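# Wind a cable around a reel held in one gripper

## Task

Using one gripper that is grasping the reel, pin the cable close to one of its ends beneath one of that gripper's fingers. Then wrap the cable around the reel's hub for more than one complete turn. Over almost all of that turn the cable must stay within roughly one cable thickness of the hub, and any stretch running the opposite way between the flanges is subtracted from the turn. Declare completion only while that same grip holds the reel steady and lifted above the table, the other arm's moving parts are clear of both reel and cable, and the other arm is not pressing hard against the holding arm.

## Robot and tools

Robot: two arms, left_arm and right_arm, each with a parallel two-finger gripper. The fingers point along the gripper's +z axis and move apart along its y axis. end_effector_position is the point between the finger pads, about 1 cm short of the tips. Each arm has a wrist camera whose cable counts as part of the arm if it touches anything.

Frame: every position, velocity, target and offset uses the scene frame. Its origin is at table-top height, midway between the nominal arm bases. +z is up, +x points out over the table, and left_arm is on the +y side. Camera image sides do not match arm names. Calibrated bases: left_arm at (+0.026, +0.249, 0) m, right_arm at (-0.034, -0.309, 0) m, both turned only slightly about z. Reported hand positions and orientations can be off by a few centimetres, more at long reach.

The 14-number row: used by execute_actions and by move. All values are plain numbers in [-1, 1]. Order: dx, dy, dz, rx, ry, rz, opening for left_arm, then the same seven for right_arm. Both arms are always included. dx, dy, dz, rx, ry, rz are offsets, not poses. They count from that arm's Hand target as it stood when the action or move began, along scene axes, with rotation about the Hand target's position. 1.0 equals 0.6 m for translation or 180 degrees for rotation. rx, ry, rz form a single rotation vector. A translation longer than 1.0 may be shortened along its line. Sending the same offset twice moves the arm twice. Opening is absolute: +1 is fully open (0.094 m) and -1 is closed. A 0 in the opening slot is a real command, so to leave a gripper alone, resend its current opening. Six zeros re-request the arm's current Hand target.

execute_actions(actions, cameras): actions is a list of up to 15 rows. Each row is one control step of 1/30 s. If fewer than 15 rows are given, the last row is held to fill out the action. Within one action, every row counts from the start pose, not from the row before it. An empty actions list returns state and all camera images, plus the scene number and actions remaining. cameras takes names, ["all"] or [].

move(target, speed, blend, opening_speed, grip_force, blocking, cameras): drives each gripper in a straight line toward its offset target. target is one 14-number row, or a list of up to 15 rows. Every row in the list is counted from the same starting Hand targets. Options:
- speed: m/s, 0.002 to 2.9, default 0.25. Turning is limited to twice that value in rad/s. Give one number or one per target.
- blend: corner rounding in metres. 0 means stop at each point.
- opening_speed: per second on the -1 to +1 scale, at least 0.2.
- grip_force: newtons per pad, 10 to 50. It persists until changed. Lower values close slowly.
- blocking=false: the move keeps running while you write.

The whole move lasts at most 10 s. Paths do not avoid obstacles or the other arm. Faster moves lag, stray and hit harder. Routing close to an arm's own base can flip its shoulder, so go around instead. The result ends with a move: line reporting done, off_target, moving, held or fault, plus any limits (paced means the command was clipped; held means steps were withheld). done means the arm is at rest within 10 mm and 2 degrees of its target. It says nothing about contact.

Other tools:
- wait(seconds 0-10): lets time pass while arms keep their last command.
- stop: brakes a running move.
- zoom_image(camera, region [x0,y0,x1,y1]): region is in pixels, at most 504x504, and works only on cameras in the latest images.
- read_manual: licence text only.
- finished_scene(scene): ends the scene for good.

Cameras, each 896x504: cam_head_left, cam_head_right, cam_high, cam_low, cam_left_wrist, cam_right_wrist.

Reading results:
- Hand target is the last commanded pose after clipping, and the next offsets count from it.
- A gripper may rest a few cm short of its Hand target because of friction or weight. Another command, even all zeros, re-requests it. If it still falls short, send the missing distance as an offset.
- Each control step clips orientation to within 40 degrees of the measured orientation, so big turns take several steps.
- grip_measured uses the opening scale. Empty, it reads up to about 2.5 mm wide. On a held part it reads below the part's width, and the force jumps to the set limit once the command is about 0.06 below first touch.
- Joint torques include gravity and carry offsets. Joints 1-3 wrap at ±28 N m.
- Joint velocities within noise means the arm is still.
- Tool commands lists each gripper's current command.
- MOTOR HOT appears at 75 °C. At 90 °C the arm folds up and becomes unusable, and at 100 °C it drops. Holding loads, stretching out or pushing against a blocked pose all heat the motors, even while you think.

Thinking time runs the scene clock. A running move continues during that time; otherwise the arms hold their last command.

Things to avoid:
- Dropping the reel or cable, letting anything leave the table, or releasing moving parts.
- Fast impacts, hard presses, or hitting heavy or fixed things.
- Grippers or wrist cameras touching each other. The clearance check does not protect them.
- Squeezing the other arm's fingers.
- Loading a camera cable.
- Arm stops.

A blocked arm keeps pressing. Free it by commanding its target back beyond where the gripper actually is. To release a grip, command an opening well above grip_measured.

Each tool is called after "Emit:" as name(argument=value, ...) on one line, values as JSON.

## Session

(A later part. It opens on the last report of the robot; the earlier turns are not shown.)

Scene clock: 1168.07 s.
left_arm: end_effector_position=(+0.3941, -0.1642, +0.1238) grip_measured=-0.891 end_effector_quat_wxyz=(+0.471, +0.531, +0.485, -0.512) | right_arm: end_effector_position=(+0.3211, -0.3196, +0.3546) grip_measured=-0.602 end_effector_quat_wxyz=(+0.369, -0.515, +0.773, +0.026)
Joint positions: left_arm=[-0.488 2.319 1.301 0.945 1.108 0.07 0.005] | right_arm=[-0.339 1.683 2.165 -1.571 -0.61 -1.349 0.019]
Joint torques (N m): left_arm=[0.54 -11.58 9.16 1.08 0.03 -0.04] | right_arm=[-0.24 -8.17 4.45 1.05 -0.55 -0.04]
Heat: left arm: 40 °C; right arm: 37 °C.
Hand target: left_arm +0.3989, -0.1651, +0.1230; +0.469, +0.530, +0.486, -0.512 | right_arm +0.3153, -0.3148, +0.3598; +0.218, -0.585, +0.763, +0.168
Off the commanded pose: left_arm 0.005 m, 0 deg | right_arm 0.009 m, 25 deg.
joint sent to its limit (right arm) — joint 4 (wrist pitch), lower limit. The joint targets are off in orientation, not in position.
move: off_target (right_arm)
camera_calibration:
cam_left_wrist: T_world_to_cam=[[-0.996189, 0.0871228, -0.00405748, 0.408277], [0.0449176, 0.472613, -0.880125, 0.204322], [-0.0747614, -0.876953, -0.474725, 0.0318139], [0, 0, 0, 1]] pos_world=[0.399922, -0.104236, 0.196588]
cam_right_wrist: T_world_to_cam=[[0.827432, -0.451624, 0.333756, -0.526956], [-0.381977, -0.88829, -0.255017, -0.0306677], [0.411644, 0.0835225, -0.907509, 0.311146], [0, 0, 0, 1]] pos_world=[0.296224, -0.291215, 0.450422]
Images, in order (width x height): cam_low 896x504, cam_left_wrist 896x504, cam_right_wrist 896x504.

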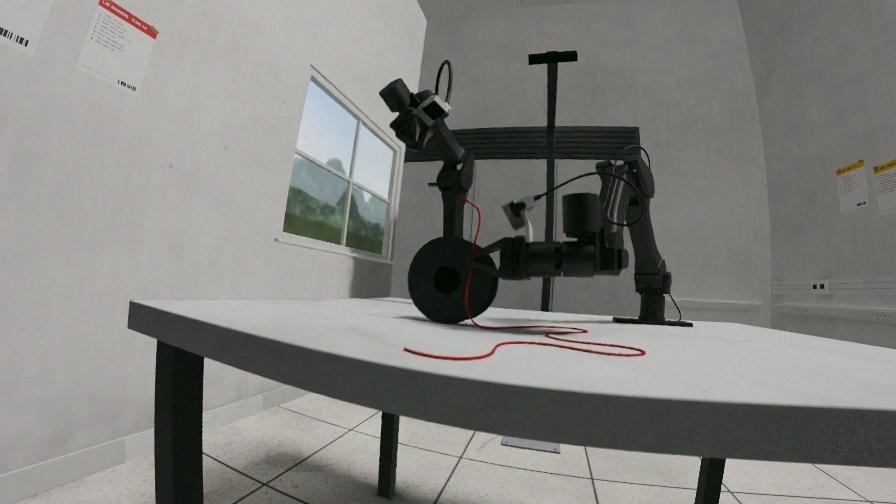

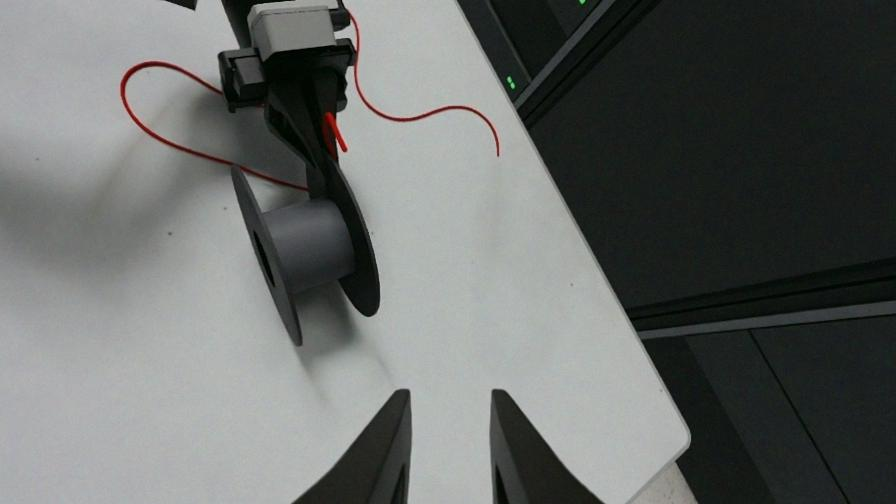

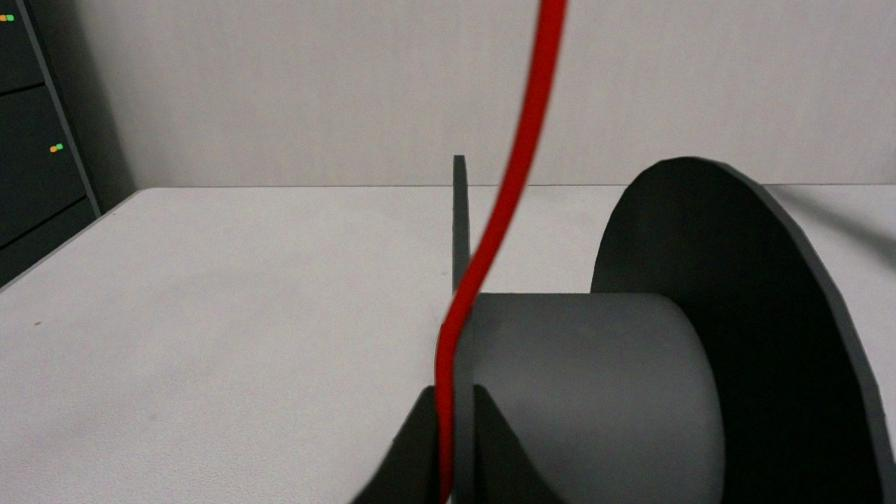

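Emit:
move(target=[[0,0,0.12,0,0,0,-1,0.008,-0.075,0,0.1016,-0.1331,-0.4081,-0.6],[0.030,0.1385,0.465,0.0105,0.0003,0.0864,-1,0.008,-0.075,0,0.1016,-0.1331,-0.4081,-0.6]], speed=[0.2, 0.13], blend=[0.03, 0], cameras=["cam_right_wrist", "cam_left_wrist", "cam_high", "cam_low"])

Scene clock: 1214.67 s.
left_arm: end_effector_position=(+0.4225, -0.0854, +0.3719) grip_measured=-0.891 end_effector_quat_wxyz=(+0.498, +0.457, +0.587, -0.445) | right_arm: end_effector_position=(+0.3229, -0.3624, +0.3562) grip_measured=-0.602 end_effector_quat_wxyz=(+0.492, +0.001, +0.871, +0.000)
Joint positions: left_arm=[-0.351 1.79 1.664 -0.065 0.97 0.092 0.005] | right_arm=[-0.273 1.215 1.472 -0.815 -0.223 -0.136 0.019]
Joint torques (N m): left_arm=[0.23 -12.15 11.77 1.4 0.1 0.05] | right_arm=[0.54 -5.3 5.44 2.02 -0.05 0.07]
Heat: left arm: 41 °C; right arm: 38 °C.
Hand target: left_arm +0.4169, -0.0820, +0.4021; +0.525, +0.467, +0.562, -0.436 | right_arm +0.3202, -0.3599, +0.3597; +0.500, +0.000, +0.866, -0.001
Off the commanded pose: left_arm 0.031 m, 5 deg | right_arm 0.005 m, 1 deg.
move: off_target (left_arm)
camera_calibration:
cam_left_wrist: T_world_to_cam=[[-0.980287, -0.186085, 0.0664073, 0.374483], [-0.155551, 0.519628, -0.840114, 0.458117], [0.121825, -0.833882, -0.53833, 0.165113], [0, 0, 0, 1]] pos_world=[0.418246, -0.0306795, 0.448887]
cam_right_wrist: T_world_to_cam=[[0.0199423, -0.999801, -0.000573832, -0.367147], [-0.812862, -0.0158794, -0.58224, 0.504248], [0.582115, 0.0120777, -0.813017, 0.200722], [0, 0, 0, 1]] pos_world=[0.300362, -0.361491, 0.456573]
Images, in order (width x height): cam_high 896x504, cam_low 896x504, cam_left_wrist 896x504, cam_right_wrist 896x504.

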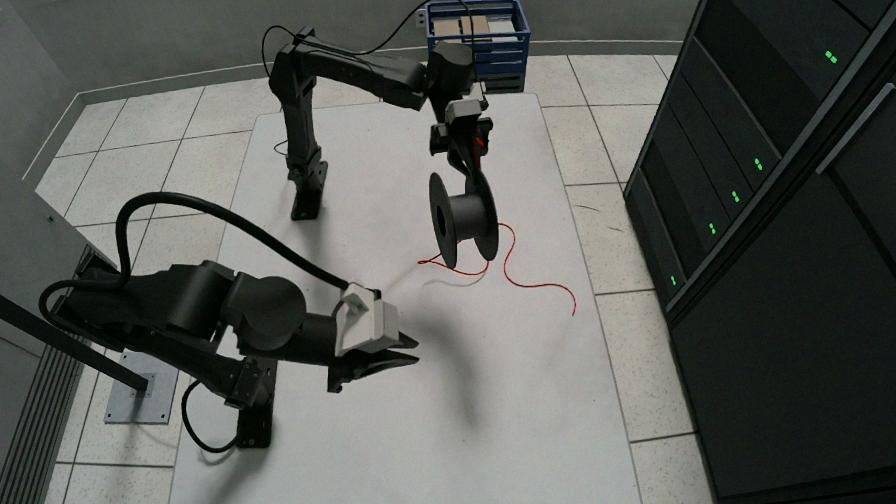

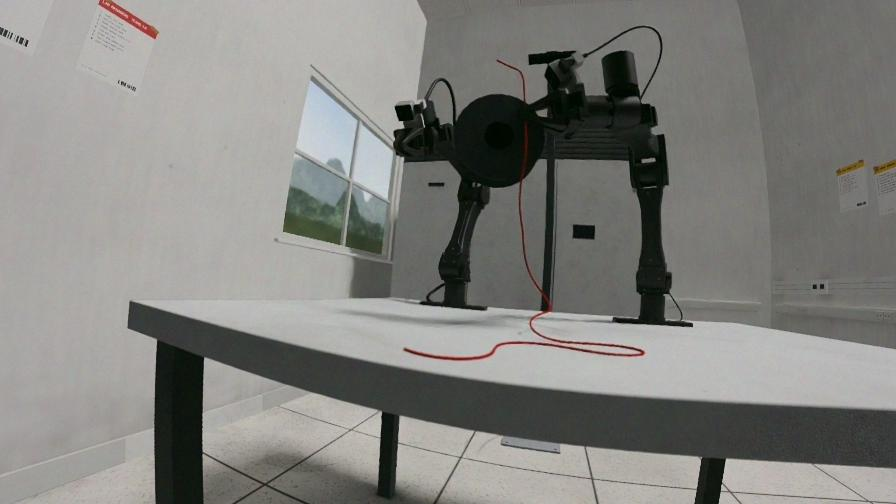

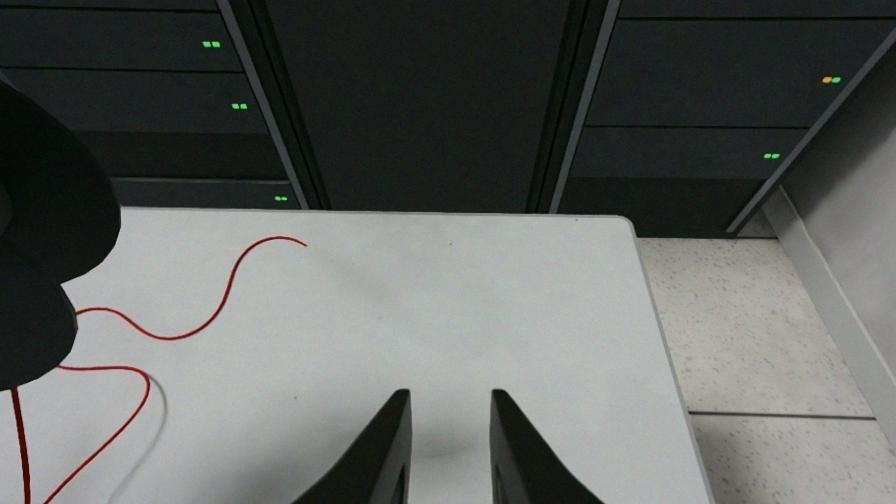

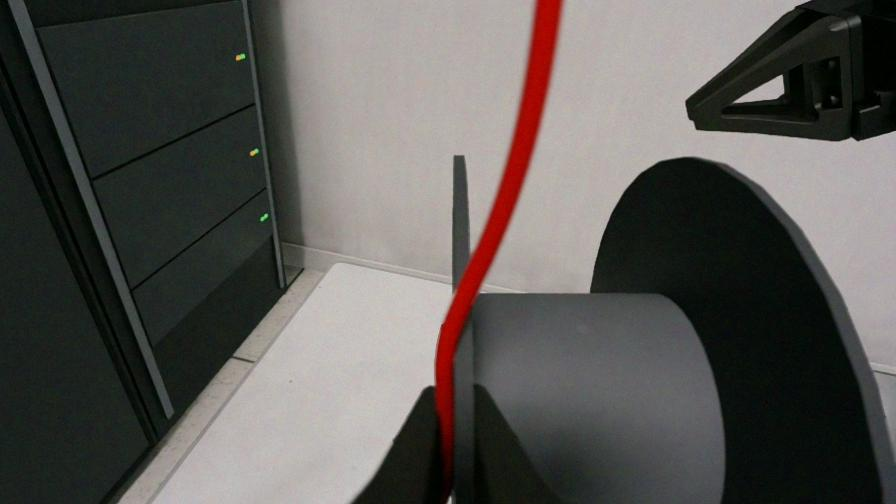

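Emit:
zoom_image(camera="cam_low", region=[430, 60, 610, 210])

Emit:
zoom_image(camera="cam_high", region=[400, 80, 560, 290])

Scaled by 2.800 from the camera's 896x504 image, which has a finer 1280x720 frame.

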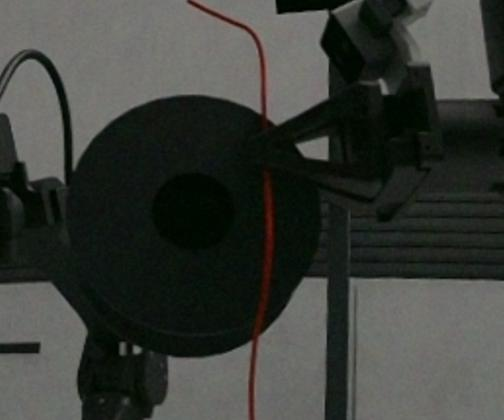

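Scaled by 2.400 from the camera's 896x504 image, which has a finer 1280x720 frame.

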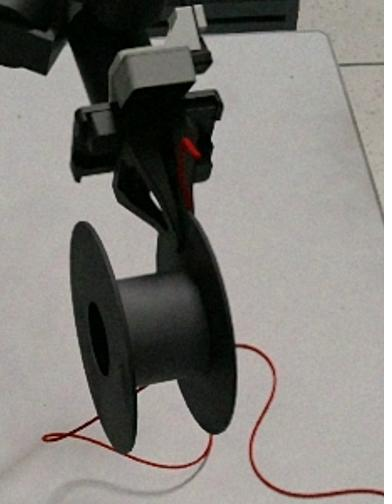

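Emit:
move(target=[[0,0,0,0,0,0,-1,0.066,0.2332,-0.316,0.2503,-0.0837,-0.0033,0.0],[0,0,0,0,0,0,-1,0.1113,0.4348,-0.3862,0.2503,-0.0837,-0.0033,0.0]], speed=0.15, blend=[0.02, 0], cameras=["cam_left_wrist", "cam_right_wrist", "cam_high", "cam_low"])

Scene clock: 1313.57 s.
left_arm: end_effector_position=(+0.4225, -0.0854, +0.3719) grip_measured=-0.891 end_effector_quat_wxyz=(+0.498, +0.457, +0.587, -0.445) | right_arm: end_effector_position=(+0.3803, -0.1021, +0.1208) grip_measured=-0.002 end_effector_quat_wxyz=(+0.561, +0.192, +0.738, +0.322)
Joint positions: left_arm=[-0.351 1.79 1.664 -0.066 0.97 0.092 0.005] | right_arm=[0.568 1.818 0.579 1.065 0.308 0.828 0.047]
Joint torques (N m): left_arm=[0.2 -12.22 11.81 1.37 0.16 0.08] | right_arm=[0.06 -6.72 7.06 2.14 0.1 0.04]
Heat: left arm: 43 °C; right arm: 45 °C.
Hand target: left_arm +0.4169, -0.0820, +0.4021; +0.526, +0.467, +0.562, -0.436 | right_arm +0.3870, -0.0991, +0.1280; +0.568, +0.196, +0.729, +0.328
Off the commanded pose: left_arm 0.031 m, 5 deg | right_arm 0.010 m, 2 deg.
move: off_target (left_arm)
camera_calibration:
cam_left_wrist: T_world_to_cam=[[-0.9803, -0.186055, 0.0662978, 0.374447], [-0.15547, 0.519832, -0.840002, 0.457939], [0.121823, -0.833761, -0.538517, 0.165161], [0, 0, 0, 1]] pos_world=[0.418146, -0.0306794, 0.448787]
cam_right_wrist: T_world_to_cam=[[0.0985704, -0.721391, -0.685477, -0.0268608], [-0.648607, 0.475841, -0.594041, 0.407093], [0.754714, 0.50316, -0.420996, -0.0899756], [0, 0, 0, 1]] pos_world=[0.334597, -0.167816, 0.185538]
Images, in order (width x height): cam_high 896x504, cam_low 896x504, cam_left_wrist 896x504, cam_right_wrist 896x504.

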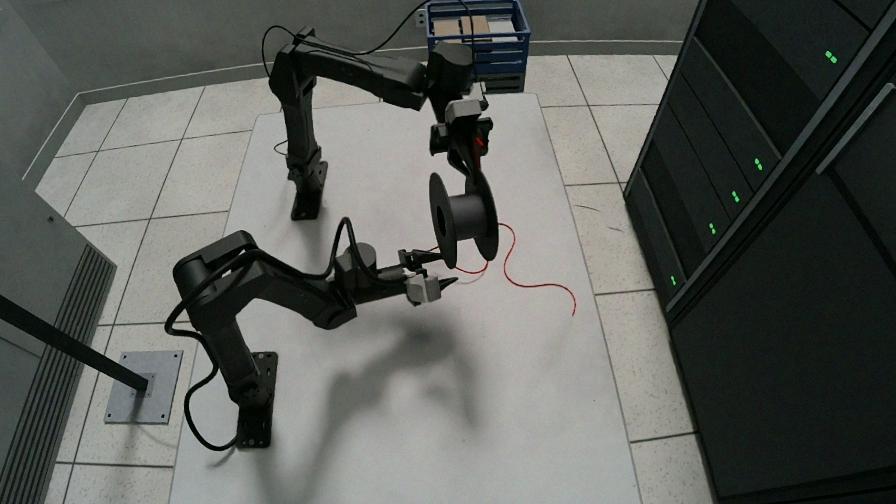

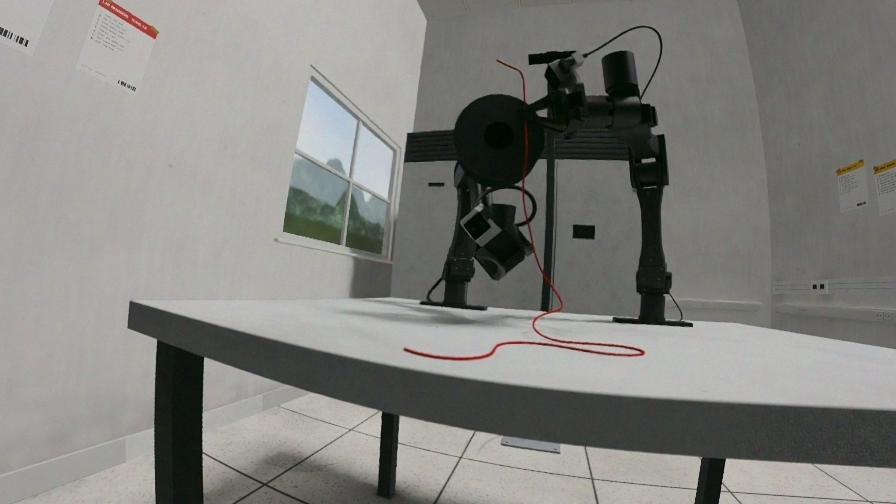

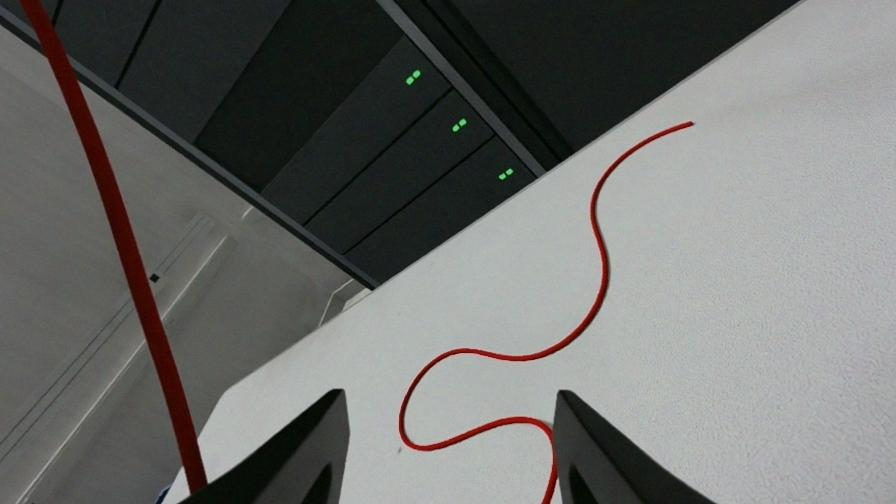

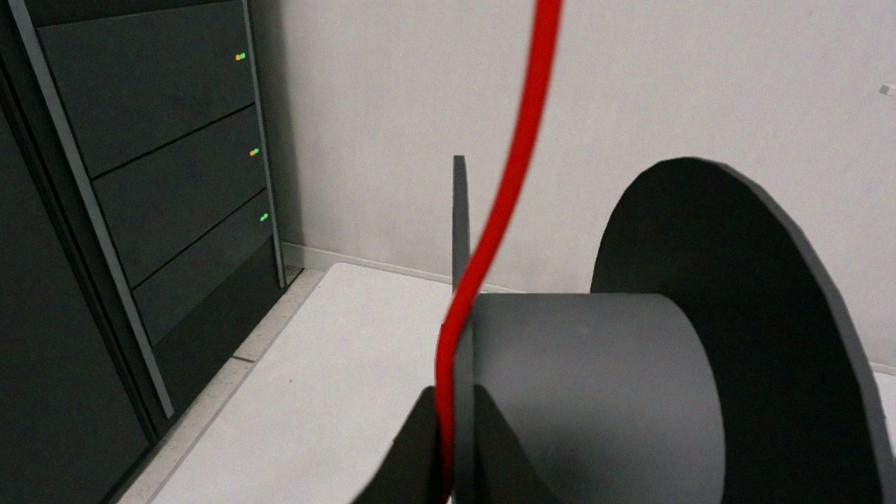

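Emit:
move(target=[0,0,0,0,0,0,-1,-0.1158,0.003,0.0388,0,0,0,0.0], speed=0.12, cameras=["cam_left_wrist"])

Scene clock: 1347.87 s.
left_arm: end_effector_position=(+0.4225, -0.0853, +0.3718) grip_measured=-0.891 end_effector_quat_wxyz=(+0.498, +0.457, +0.587, -0.445) | right_arm: end_effector_position=(+0.3209, -0.0949, +0.1492) grip_measured=-0.002 end_effector_quat_wxyz=(+0.568, +0.193, +0.730, +0.327)
Joint positions: left_arm=[-0.351 1.79 1.664 -0.066 0.97 0.092 0.005] | right_arm=[0.727 1.572 0.437 0.975 0.468 0.853 0.047]
Joint torques (N m): left_arm=[0.31 -12.16 11.67 1.45 0.12 0.09] | right_arm=[0.4 -7.88 4.6 1.91 0.1 0.05]
Heat: left arm: 44 °C; right arm: 49 °C.
Hand target: left_arm +0.4169, -0.0820, +0.4021; +0.525, +0.467, +0.562, -0.436 | right_arm +0.3174, -0.0972, +0.1513; +0.568, +0.196, +0.729, +0.328
Off the commanded pose: left_arm 0.031 m, 5 deg | right_arm 0.005 m, 0 deg.
move: off_target (left_arm)
camera_calibration:
cam_left_wrist: T_world_to_cam=[[-0.980279, -0.186053, 0.0666076, 0.374397], [-0.155758, 0.519992, -0.83985, 0.458011], [0.121621, -0.833662, -0.538716, 0.165325], [0, 0, 0, 1]] pos_world=[0.418246, -0.0306793, 0.448787]
Images, in order (width x height): cam_left_wrist 896x504.

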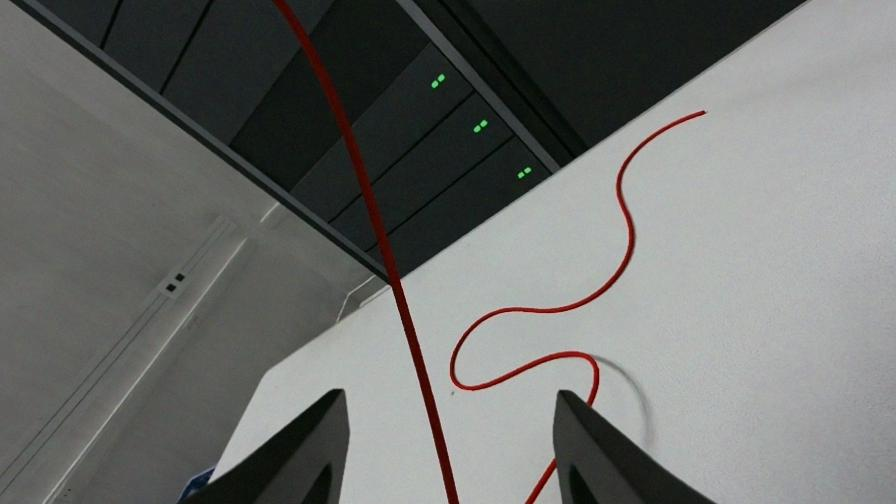

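Emit:
move(target=[[0,0,0,0,0,0,-1,-0.0237,0.0312,-0.0197,0,0,0,0.0],[0,0,0,0,0,0,-1,0.1118,0.0682,-0.0387,0,0,0,0.0]], speed=0.12, blend=[0.005, 0], cameras=["cam_left_wrist"])

Scene clock: 1371.73 s.
left_arm: end_effector_position=(+0.4225, -0.0853, +0.3718) grip_measured=-0.891 end_effector_quat_wxyz=(+0.498, +0.457, +0.587, -0.445) | right_arm: end_effector_position=(+0.3789, -0.0598, +0.1259) grip_measured=-0.002 end_effector_quat_wxyz=(+0.566, +0.199, +0.731, +0.327)
Joint positions: left_arm=[-0.351 1.79 1.664 -0.066 0.97 0.092 0.005] | right_arm=[0.688 1.881 0.682 1.036 0.436 0.858 0.047]
Joint torques (N m): left_arm=[0.35 -11.9 11.86 1.42 0.1 0.11] | right_arm=[-0.32 -7.36 7.13 1.95 -0.03 -0.06]
Heat: left arm: 44 °C; right arm: 48 °C.
Hand target: left_arm +0.4169, -0.0820, +0.4021; +0.525, +0.467, +0.562, -0.436 | right_arm +0.3845, -0.0562, +0.1280; +0.568, +0.195, +0.729, +0.328
Off the commanded pose: left_arm 0.031 m, 5 deg | right_arm 0.007 m, 1 deg.
move: off_target (left_arm)
camera_calibration:
cam_left_wrist: T_world_to_cam=[[-0.980279, -0.186053, 0.0666076, 0.374397], [-0.155758, 0.519992, -0.83985, 0.458011], [0.121621, -0.833662, -0.538716, 0.165325], [0, 0, 0, 1]] pos_world=[0.418246, -0.0306793, 0.448787]
Images, in order (width x height): cam_left_wrist 896x504.

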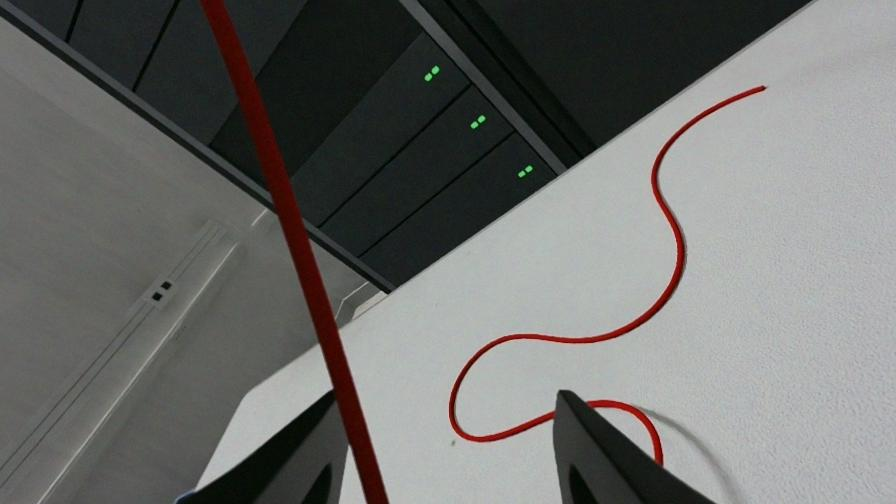

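Emit:
move(target=[[0,0,0,0,0,0,-1,0.022,0.006,-0.003,0,0,0,0.0],[0,0,0,0,0,0,-1,0.022,0.006,-0.003,0,0,0,-1]], speed=0.08, opening_speed=0.8, cameras=["cam_left_wrist", "cam_high", "cam_low"])

Scene clock: 1379.47 s.
left_arm: end_effector_position=(+0.4225, -0.0853, +0.3718) grip_measured=-0.891 end_effector_quat_wxyz=(+0.498, +0.457, +0.587, -0.445) | right_arm: end_effector_position=(+0.3918, -0.0557, +0.1249) grip_measured=-0.988 end_effector_quat_wxyz=(+0.566, +0.198, +0.730, +0.328)
Joint positions: left_arm=[-0.351 1.79 1.664 -0.066 0.97 0.092 0.005] | right_arm=[0.672 1.92 0.733 1.029 0.418 0.855 0.001]
Joint torques (N m): left_arm=[0.27 -12.27 11.88 1.45 0.12 0.08] | right_arm=[-0.38 -7.73 7.23 1.92 -0.04 -0.06]
Heat: left arm: 44 °C; right arm: 48 °C.
Hand target: left_arm +0.4169, -0.0820, +0.4021; +0.526, +0.467, +0.562, -0.436 | right_arm +0.3978, -0.0528, +0.1262; +0.568, +0.196, +0.729, +0.328
Off the commanded pose: left_arm 0.031 m, 5 deg | right_arm 0.007 m, 0 deg.
move: off_target (left_arm)
camera_calibration:
cam_left_wrist: T_world_to_cam=[[-0.980279, -0.186053, 0.0666076, 0.374397], [-0.155758, 0.519992, -0.83985, 0.458011], [0.121621, -0.833662, -0.538716, 0.165325], [0, 0, 0, 1]] pos_world=[0.418246, -0.0306793, 0.448787]
Images, in order (width x height): cam_high 896x504, cam_low 896x504, cam_left_wrist 896x504.

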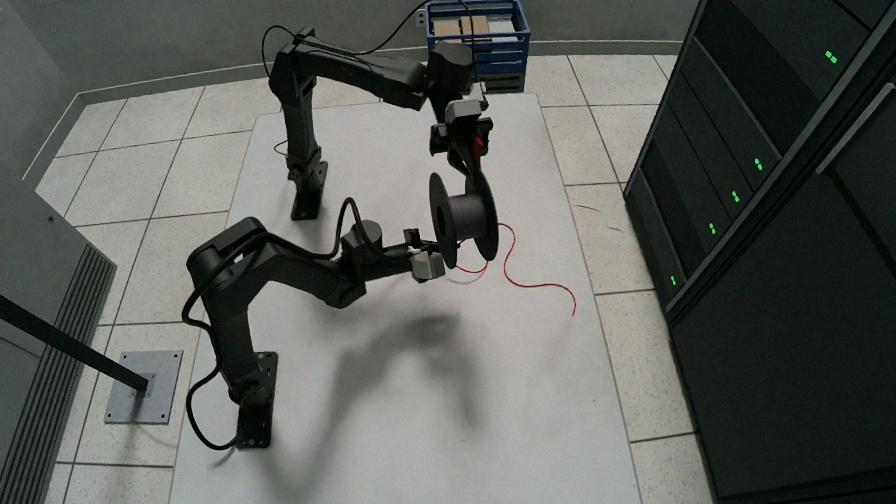

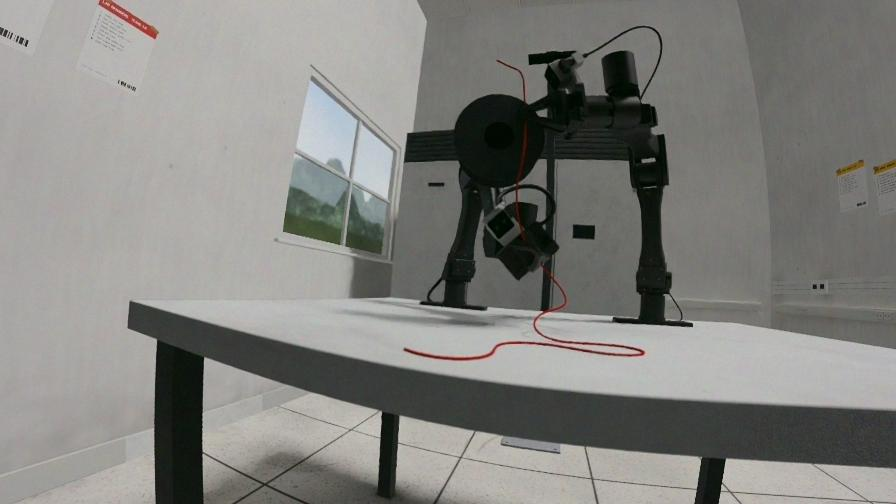

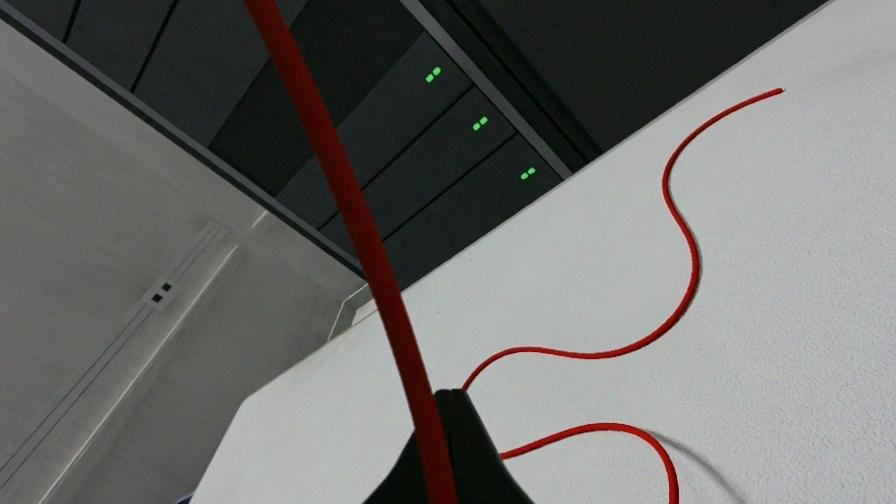

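Emit:
move(target=[[0,0,0,0,0,0,-1,-0.073,0.048,0.0163,-0.0045,0.01,0.0834,-0.945],[0,0,0,0,0,0,-1,-0.0663,0.1847,0.1547,-0.0045,0.01,0.0834,-0.945],[0,0,0,0,0,0,-1,-0.1397,0.1947,0.2513,0.232,0.0905,0.0772,-0.945]], speed=0.12, blend=[0.02, 0.02, 0], cameras=["cam_left_wrist", "cam_right_wrist", "cam_low", "cam_high"])

Scene clock: 1448.97 s.
left_arm: end_effector_position=(+0.4225, -0.0853, +0.3717) grip_measured=-0.891 end_effector_quat_wxyz=(+0.498, +0.457, +0.588, -0.445) | right_arm: end_effector_position=(+0.3179, +0.0671, +0.2625) grip_measured=-0.947 end_effector_quat_wxyz=(+0.309, +0.342, +0.663, +0.590)
Joint positions: left_arm=[-0.351 1.79 1.664 -0.066 0.969 0.092 0.005] | right_arm=[0.912 1.632 1.024 0.489 0.307 1.601 0.002]
Joint torques (N m): left_arm=[0.27 -11.82 12 1.45 0.11 0.12] | right_arm=[0.5 -11.11 7.15 1.96 0.09 0.01]
Heat: left arm: 44 °C; right arm: 47 °C.
Hand target: left_arm +0.4169, -0.0820, +0.4021; +0.526, +0.467, +0.562, -0.436 | right_arm +0.3139, +0.0640, +0.2772; +0.313, +0.340, +0.654, +0.599
Off the commanded pose: left_arm 0.031 m, 5 deg | right_arm 0.015 m, 2 deg.
move: off_target (left_arm, right_arm)
camera_calibration:
cam_left_wrist: T_world_to_cam=[[-0.980176, -0.186492, 0.0668953, 0.374219], [-0.156257, 0.520057, -0.839717, 0.458078], [0.121811, -0.833523, -0.538889, 0.165273], [0, 0, 0, 1]] pos_world=[0.418246, -0.0306791, 0.448686]
cam_right_wrist: T_world_to_cam=[[-0.0673762, -0.0682323, -0.995392, 0.288751], [-0.852037, 0.523026, 0.0218203, 0.270221], [0.519127, 0.849581, -0.0933759, -0.102754], [0, 0, 0, 1]] pos_world=[0.303035, -0.0343326, 0.27193]
Images, in order (width x height): cam_high 896x504, cam_low 896x504, cam_left_wrist 896x504, cam_right_wrist 896x504.

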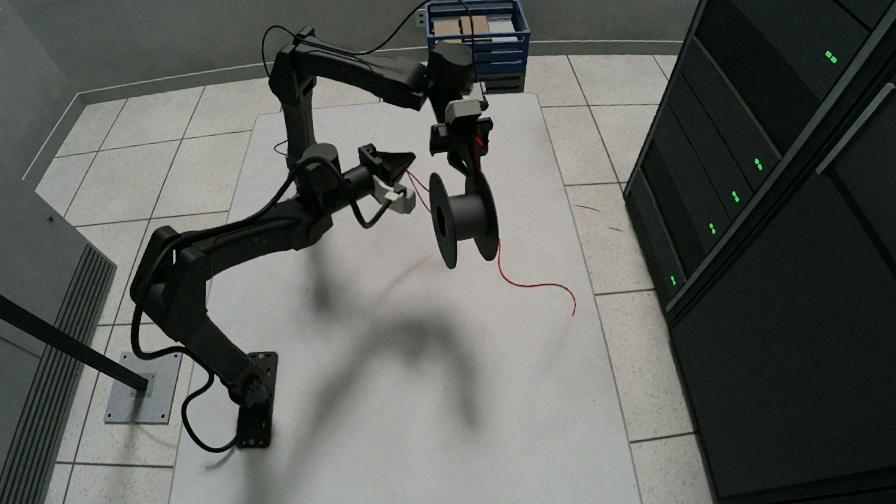

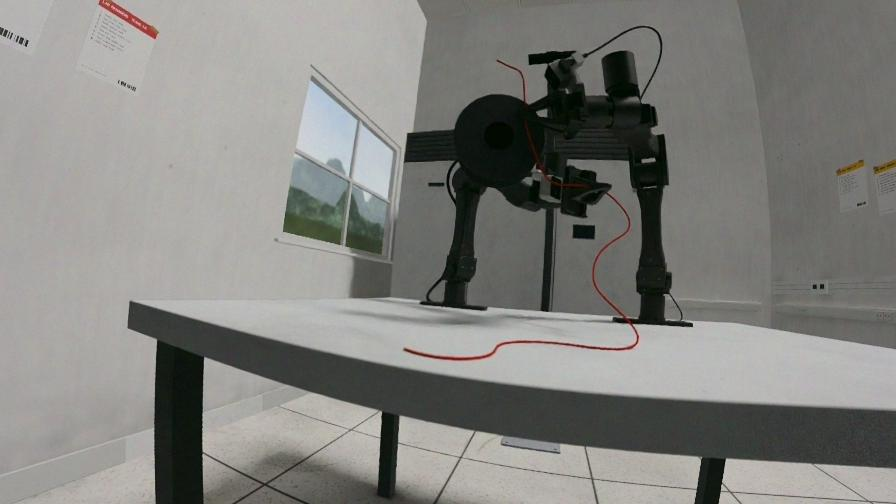

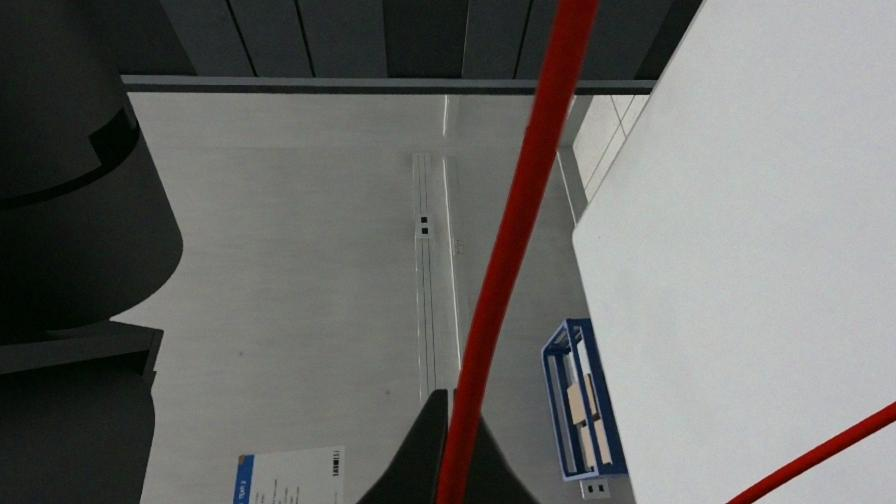

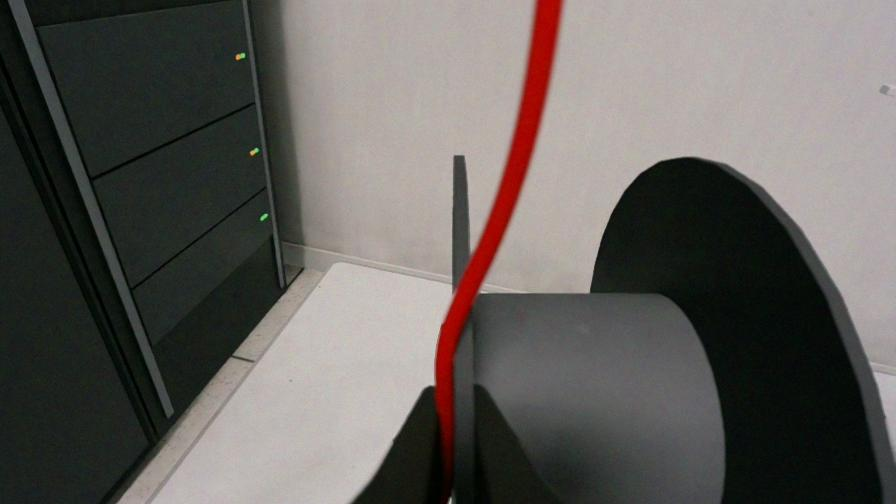

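Emit:
move(target=[[0,0,0,0,0,0,-1,-0.0082,0.0783,0.038,0,0,0,-0.945],[0,0,0,0,0,0,-1,-0.1115,-0.0767,0.1247,0,0,0,-0.945],[0,0,0,0,0,0,-1,-0.0915,-0.0883,0.2713,0,0,0,-0.945]], speed=0.12, blend=[0.01, 0.02, 0], cameras=["cam_left_wrist", "cam_right_wrist", "cam_low", "cam_high"])

Scene clock: 1472.73 s.
left_arm: end_effector_position=(+0.4213, -0.0856, +0.3719) grip_measured=-0.891 end_effector_quat_wxyz=(+0.497, +0.459, +0.586, -0.447) | right_arm: end_effector_position=(+0.2597, +0.0110, +0.4230) grip_measured=-0.947 end_effector_quat_wxyz=(+0.310, +0.345, +0.663, +0.587)
Joint positions: left_arm=[-0.351 1.79 1.664 -0.066 0.976 0.092 0.005] | right_arm=[0.965 1.315 1.394 -0.206 0.367 1.61 0.002]
Joint torques (N m): left_arm=[0.16 -12.12 11.86 1.42 0.07 0.1] | right_arm=[0.08 -4.66 9.84 1.98 -0.01 -0.05]
Heat: left arm: 44 °C; right arm: 48 °C.
Hand target: left_arm +0.4169, -0.0820, +0.4021; +0.526, +0.467, +0.562, -0.436 | right_arm +0.2590, +0.0112, +0.4398; +0.313, +0.340, +0.654, +0.599
Off the commanded pose: left_arm 0.031 m, 5 deg | right_arm 0.017 m, 2 deg.
move: off_target (left_arm, right_arm)
camera_calibration:
cam_left_wrist: T_world_to_cam=[[-0.981369, -0.179839, 0.0676263, 0.373768], [-0.153208, 0.520075, -0.840267, 0.457149], [0.115942, -0.834973, -0.537938, 0.167374], [0, 0, 0, 1]] pos_world=[0.417437, -0.0307813, 0.448888]
cam_right_wrist: T_world_to_cam=[[-0.0712241, -0.0713222, -0.994907, 0.441594], [-0.848051, 0.529426, 0.0227577, 0.244978], [0.525107, 0.845353, -0.0981927, -0.00933811], [0, 0, 0, 1]] pos_world=[0.244109, -0.0903083, 0.432853]
Images, in order (width x height): cam_high 896x504, cam_low 896x504, cam_left_wrist 896x504, cam_right_wrist 896x504.

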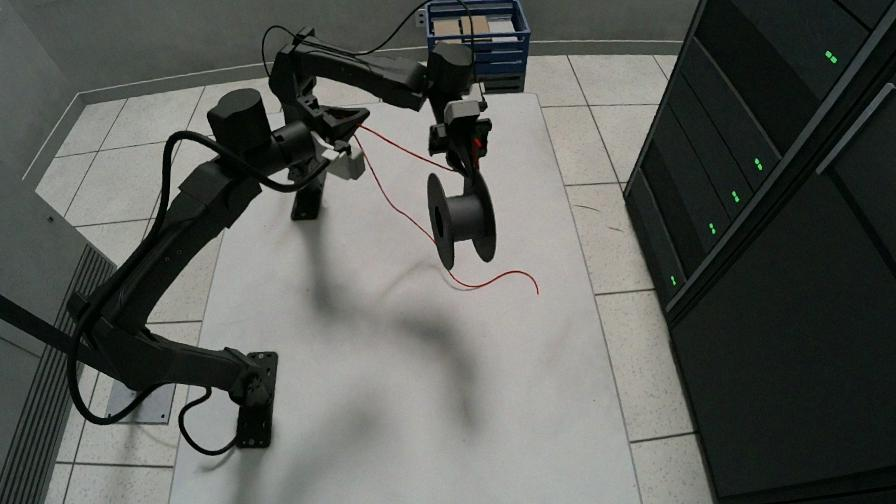

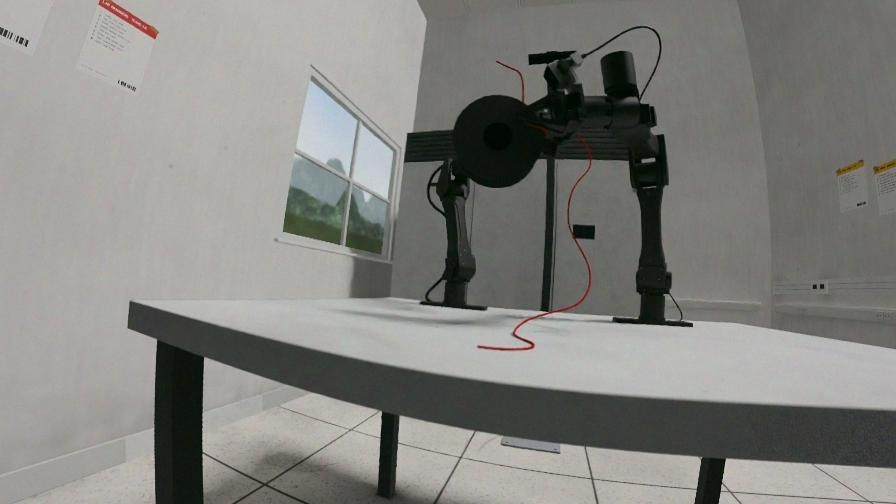

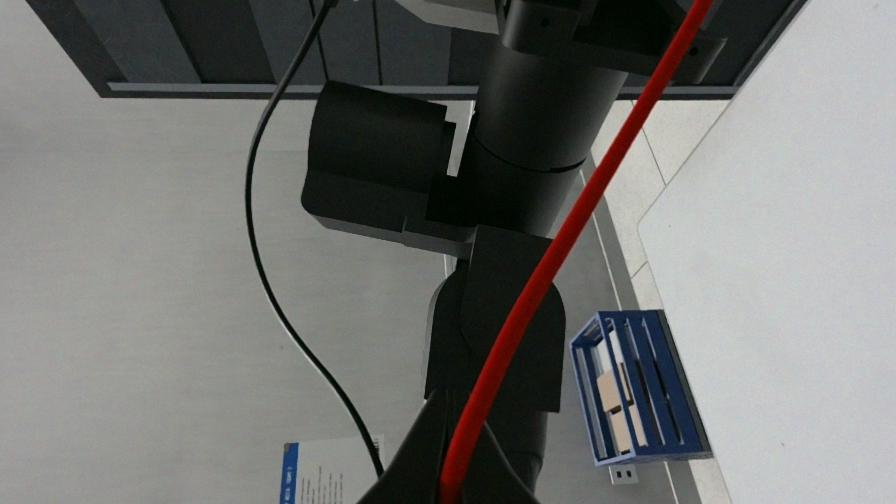

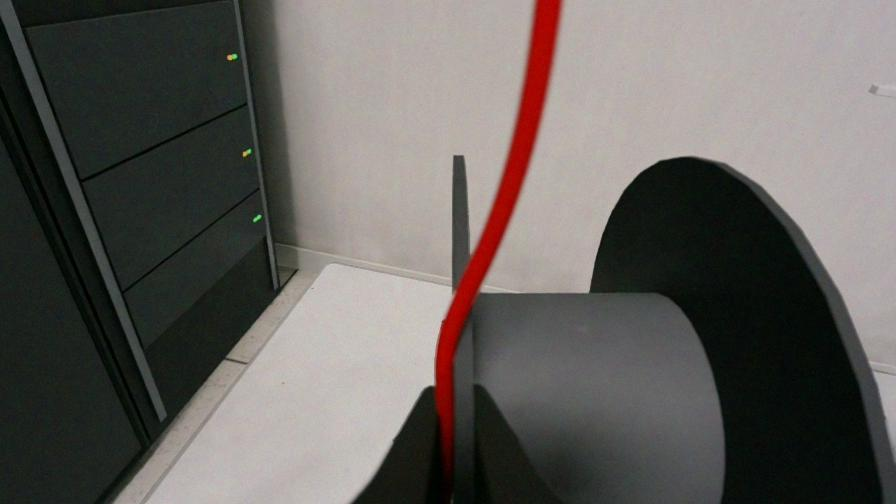

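Emit:
move(target=[[0,0,0,0,0,0,-1,0.09,0.0513,0.1887,0.0935,-0.0356,0.0028,-0.945],[0,0,0,0,0,0,-1,0.1433,-0.032,0.1703,0.1353,-0.0272,-0.0319,-0.945],[0,0,0,0,0,0,-1,0.2,-0.1353,0.2203,0.167,-0.0208,-0.0835,-0.945],[0,0,0,0,0,0,-1,0.255,-0.2353,0.212,0.1726,-0.0039,-0.1255,-0.945]], speed=0.12, blend=[0.02, 0.02, 0.02, 0], cameras=["cam_left_wrist", "cam_right_wrist", "cam_low", "cam_high"])

Scene clock: 1502.63 s.
left_arm: end_effector_position=(+0.4190, -0.0845, +0.3880) grip_measured=-0.891 end_effector_quat_wxyz=(+0.515, +0.464, +0.570, -0.442) | right_arm: end_effector_position=(+0.4168, -0.1167, +0.5245) grip_measured=-0.946 end_effector_quat_wxyz=(+0.306, +0.547, +0.432, +0.649)
Joint positions: left_arm=[-0.351 1.778 1.678 -0.043 0.976 0.093 0.005] | right_arm=[0.489 1.61 1.933 -0.292 0.272 2.024 0.003]
Joint torques (N m): left_arm=[0.25 -10.35 10.86 1.17 0.01 0.12] | right_arm=[-0.9 -7.86 10.39 2.59 0.17 -0.03]
Heat: left arm: 45 °C; right arm: 49 °C.
Hand target: left_arm +0.4169, -0.0820, +0.4022; +0.526, +0.467, +0.562, -0.436 | right_arm +0.4120, -0.1300, +0.5671; +0.325, +0.527, +0.391, +0.681
Off the commanded pose: left_arm 0.015 m, 2 deg | right_arm 0.045 m, 7 deg.
move: off_target (left_arm, right_arm)
camera_calibration:
cam_left_wrist: T_world_to_cam=[[-0.983424, -0.179576, 0.0250963, 0.388044], [-0.113702, 0.502932, -0.856815, 0.458129], [0.141242, -0.845466, -0.515013, 0.156757], [0, 0, 0, 1]] pos_world=[0.411561, -0.0281911, 0.463525]
cam_right_wrist: T_world_to_cam=[[-0.0539964, 0.434299, -0.899149, 0.546194], [-0.583872, 0.716752, 0.381262, 0.167201], [0.810048, 0.545575, 0.214873, -0.291851], [0, 0, 0, 1]] pos_world=[0.363529, -0.197826, 0.490074]
Images, in order (width x height): cam_high 896x504, cam_low 896x504, cam_left_wrist 896x504, cam_right_wrist 896x504.

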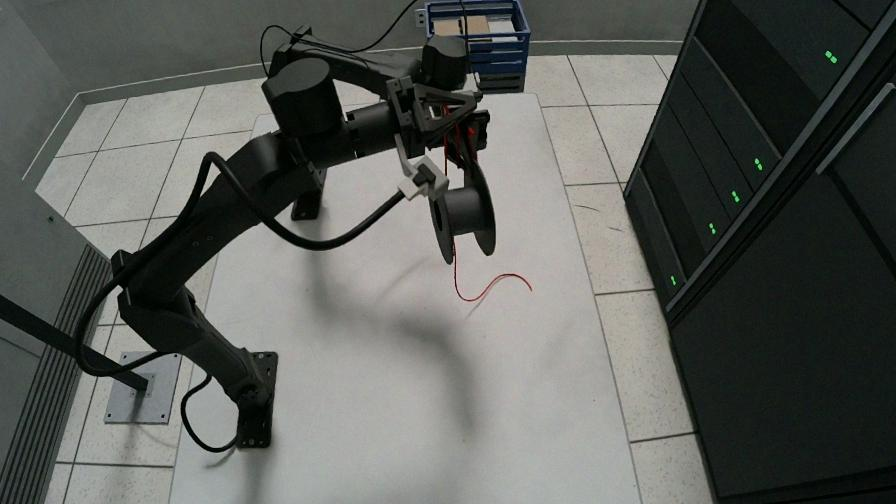

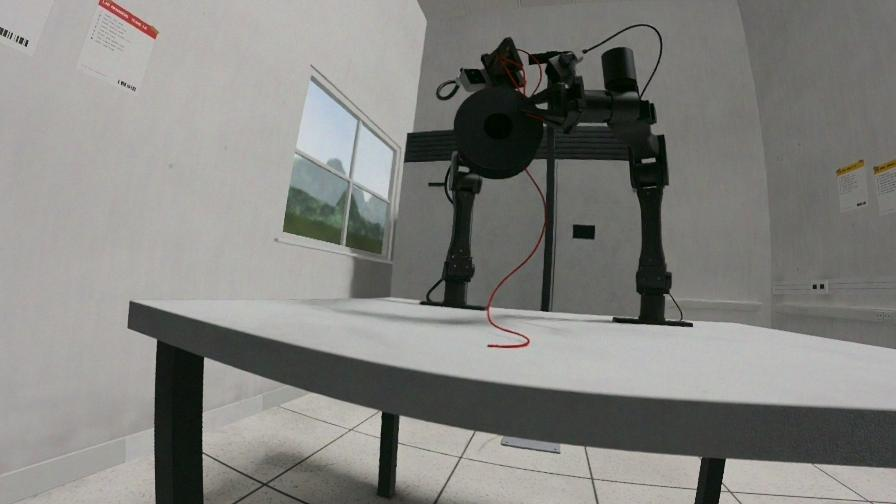

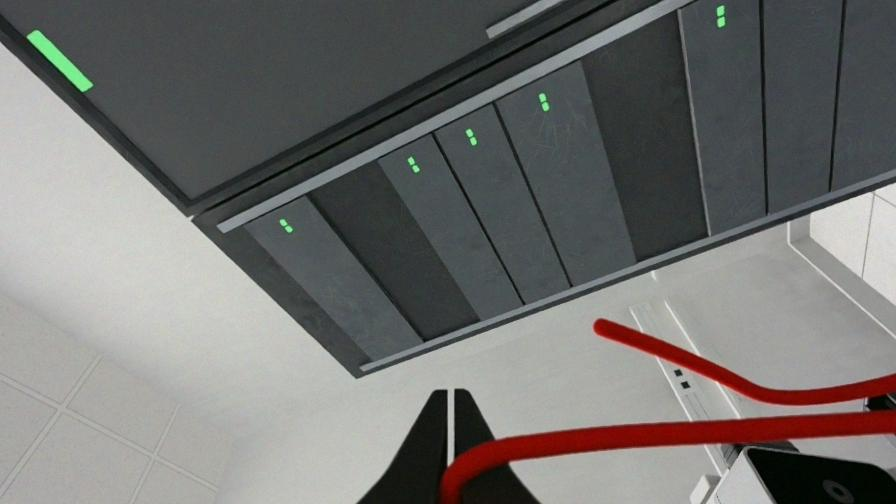

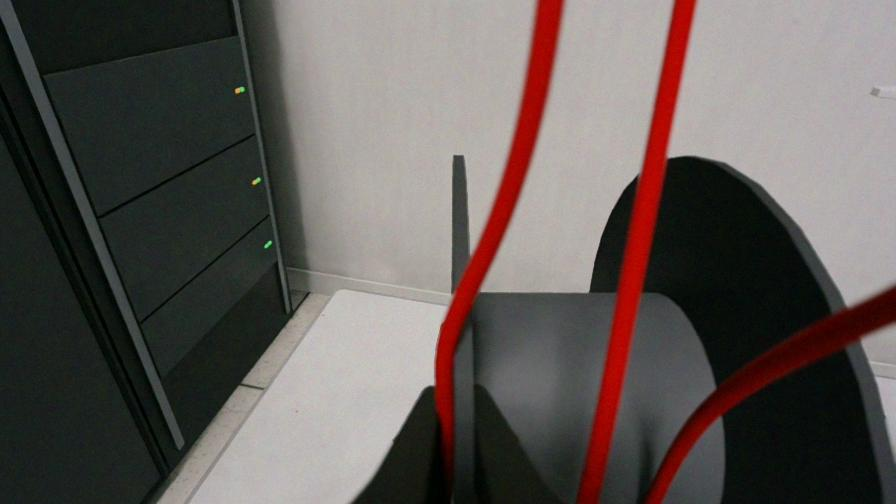

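Emit:
zoom_image(camera="cam_high", region=[380, 70, 540, 310])

Emit:
zoom_image(camera="cam_low", region=[420, 20, 600, 240])

Scaled by 2.100 from the camera's 896x504 image, which has a finer 1280x720 frame.

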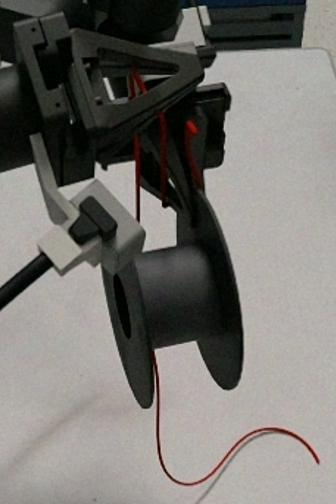

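Scaled by 2.291 from the camera's 896x504 image, which has a finer 1280x720 frame.

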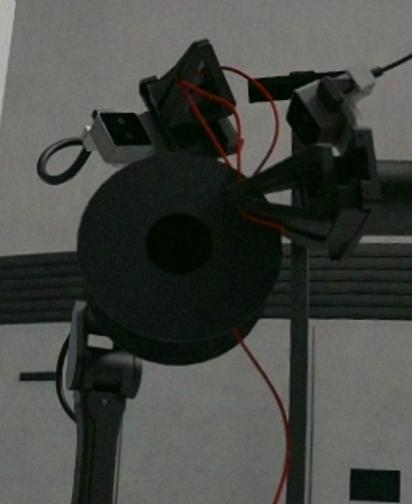

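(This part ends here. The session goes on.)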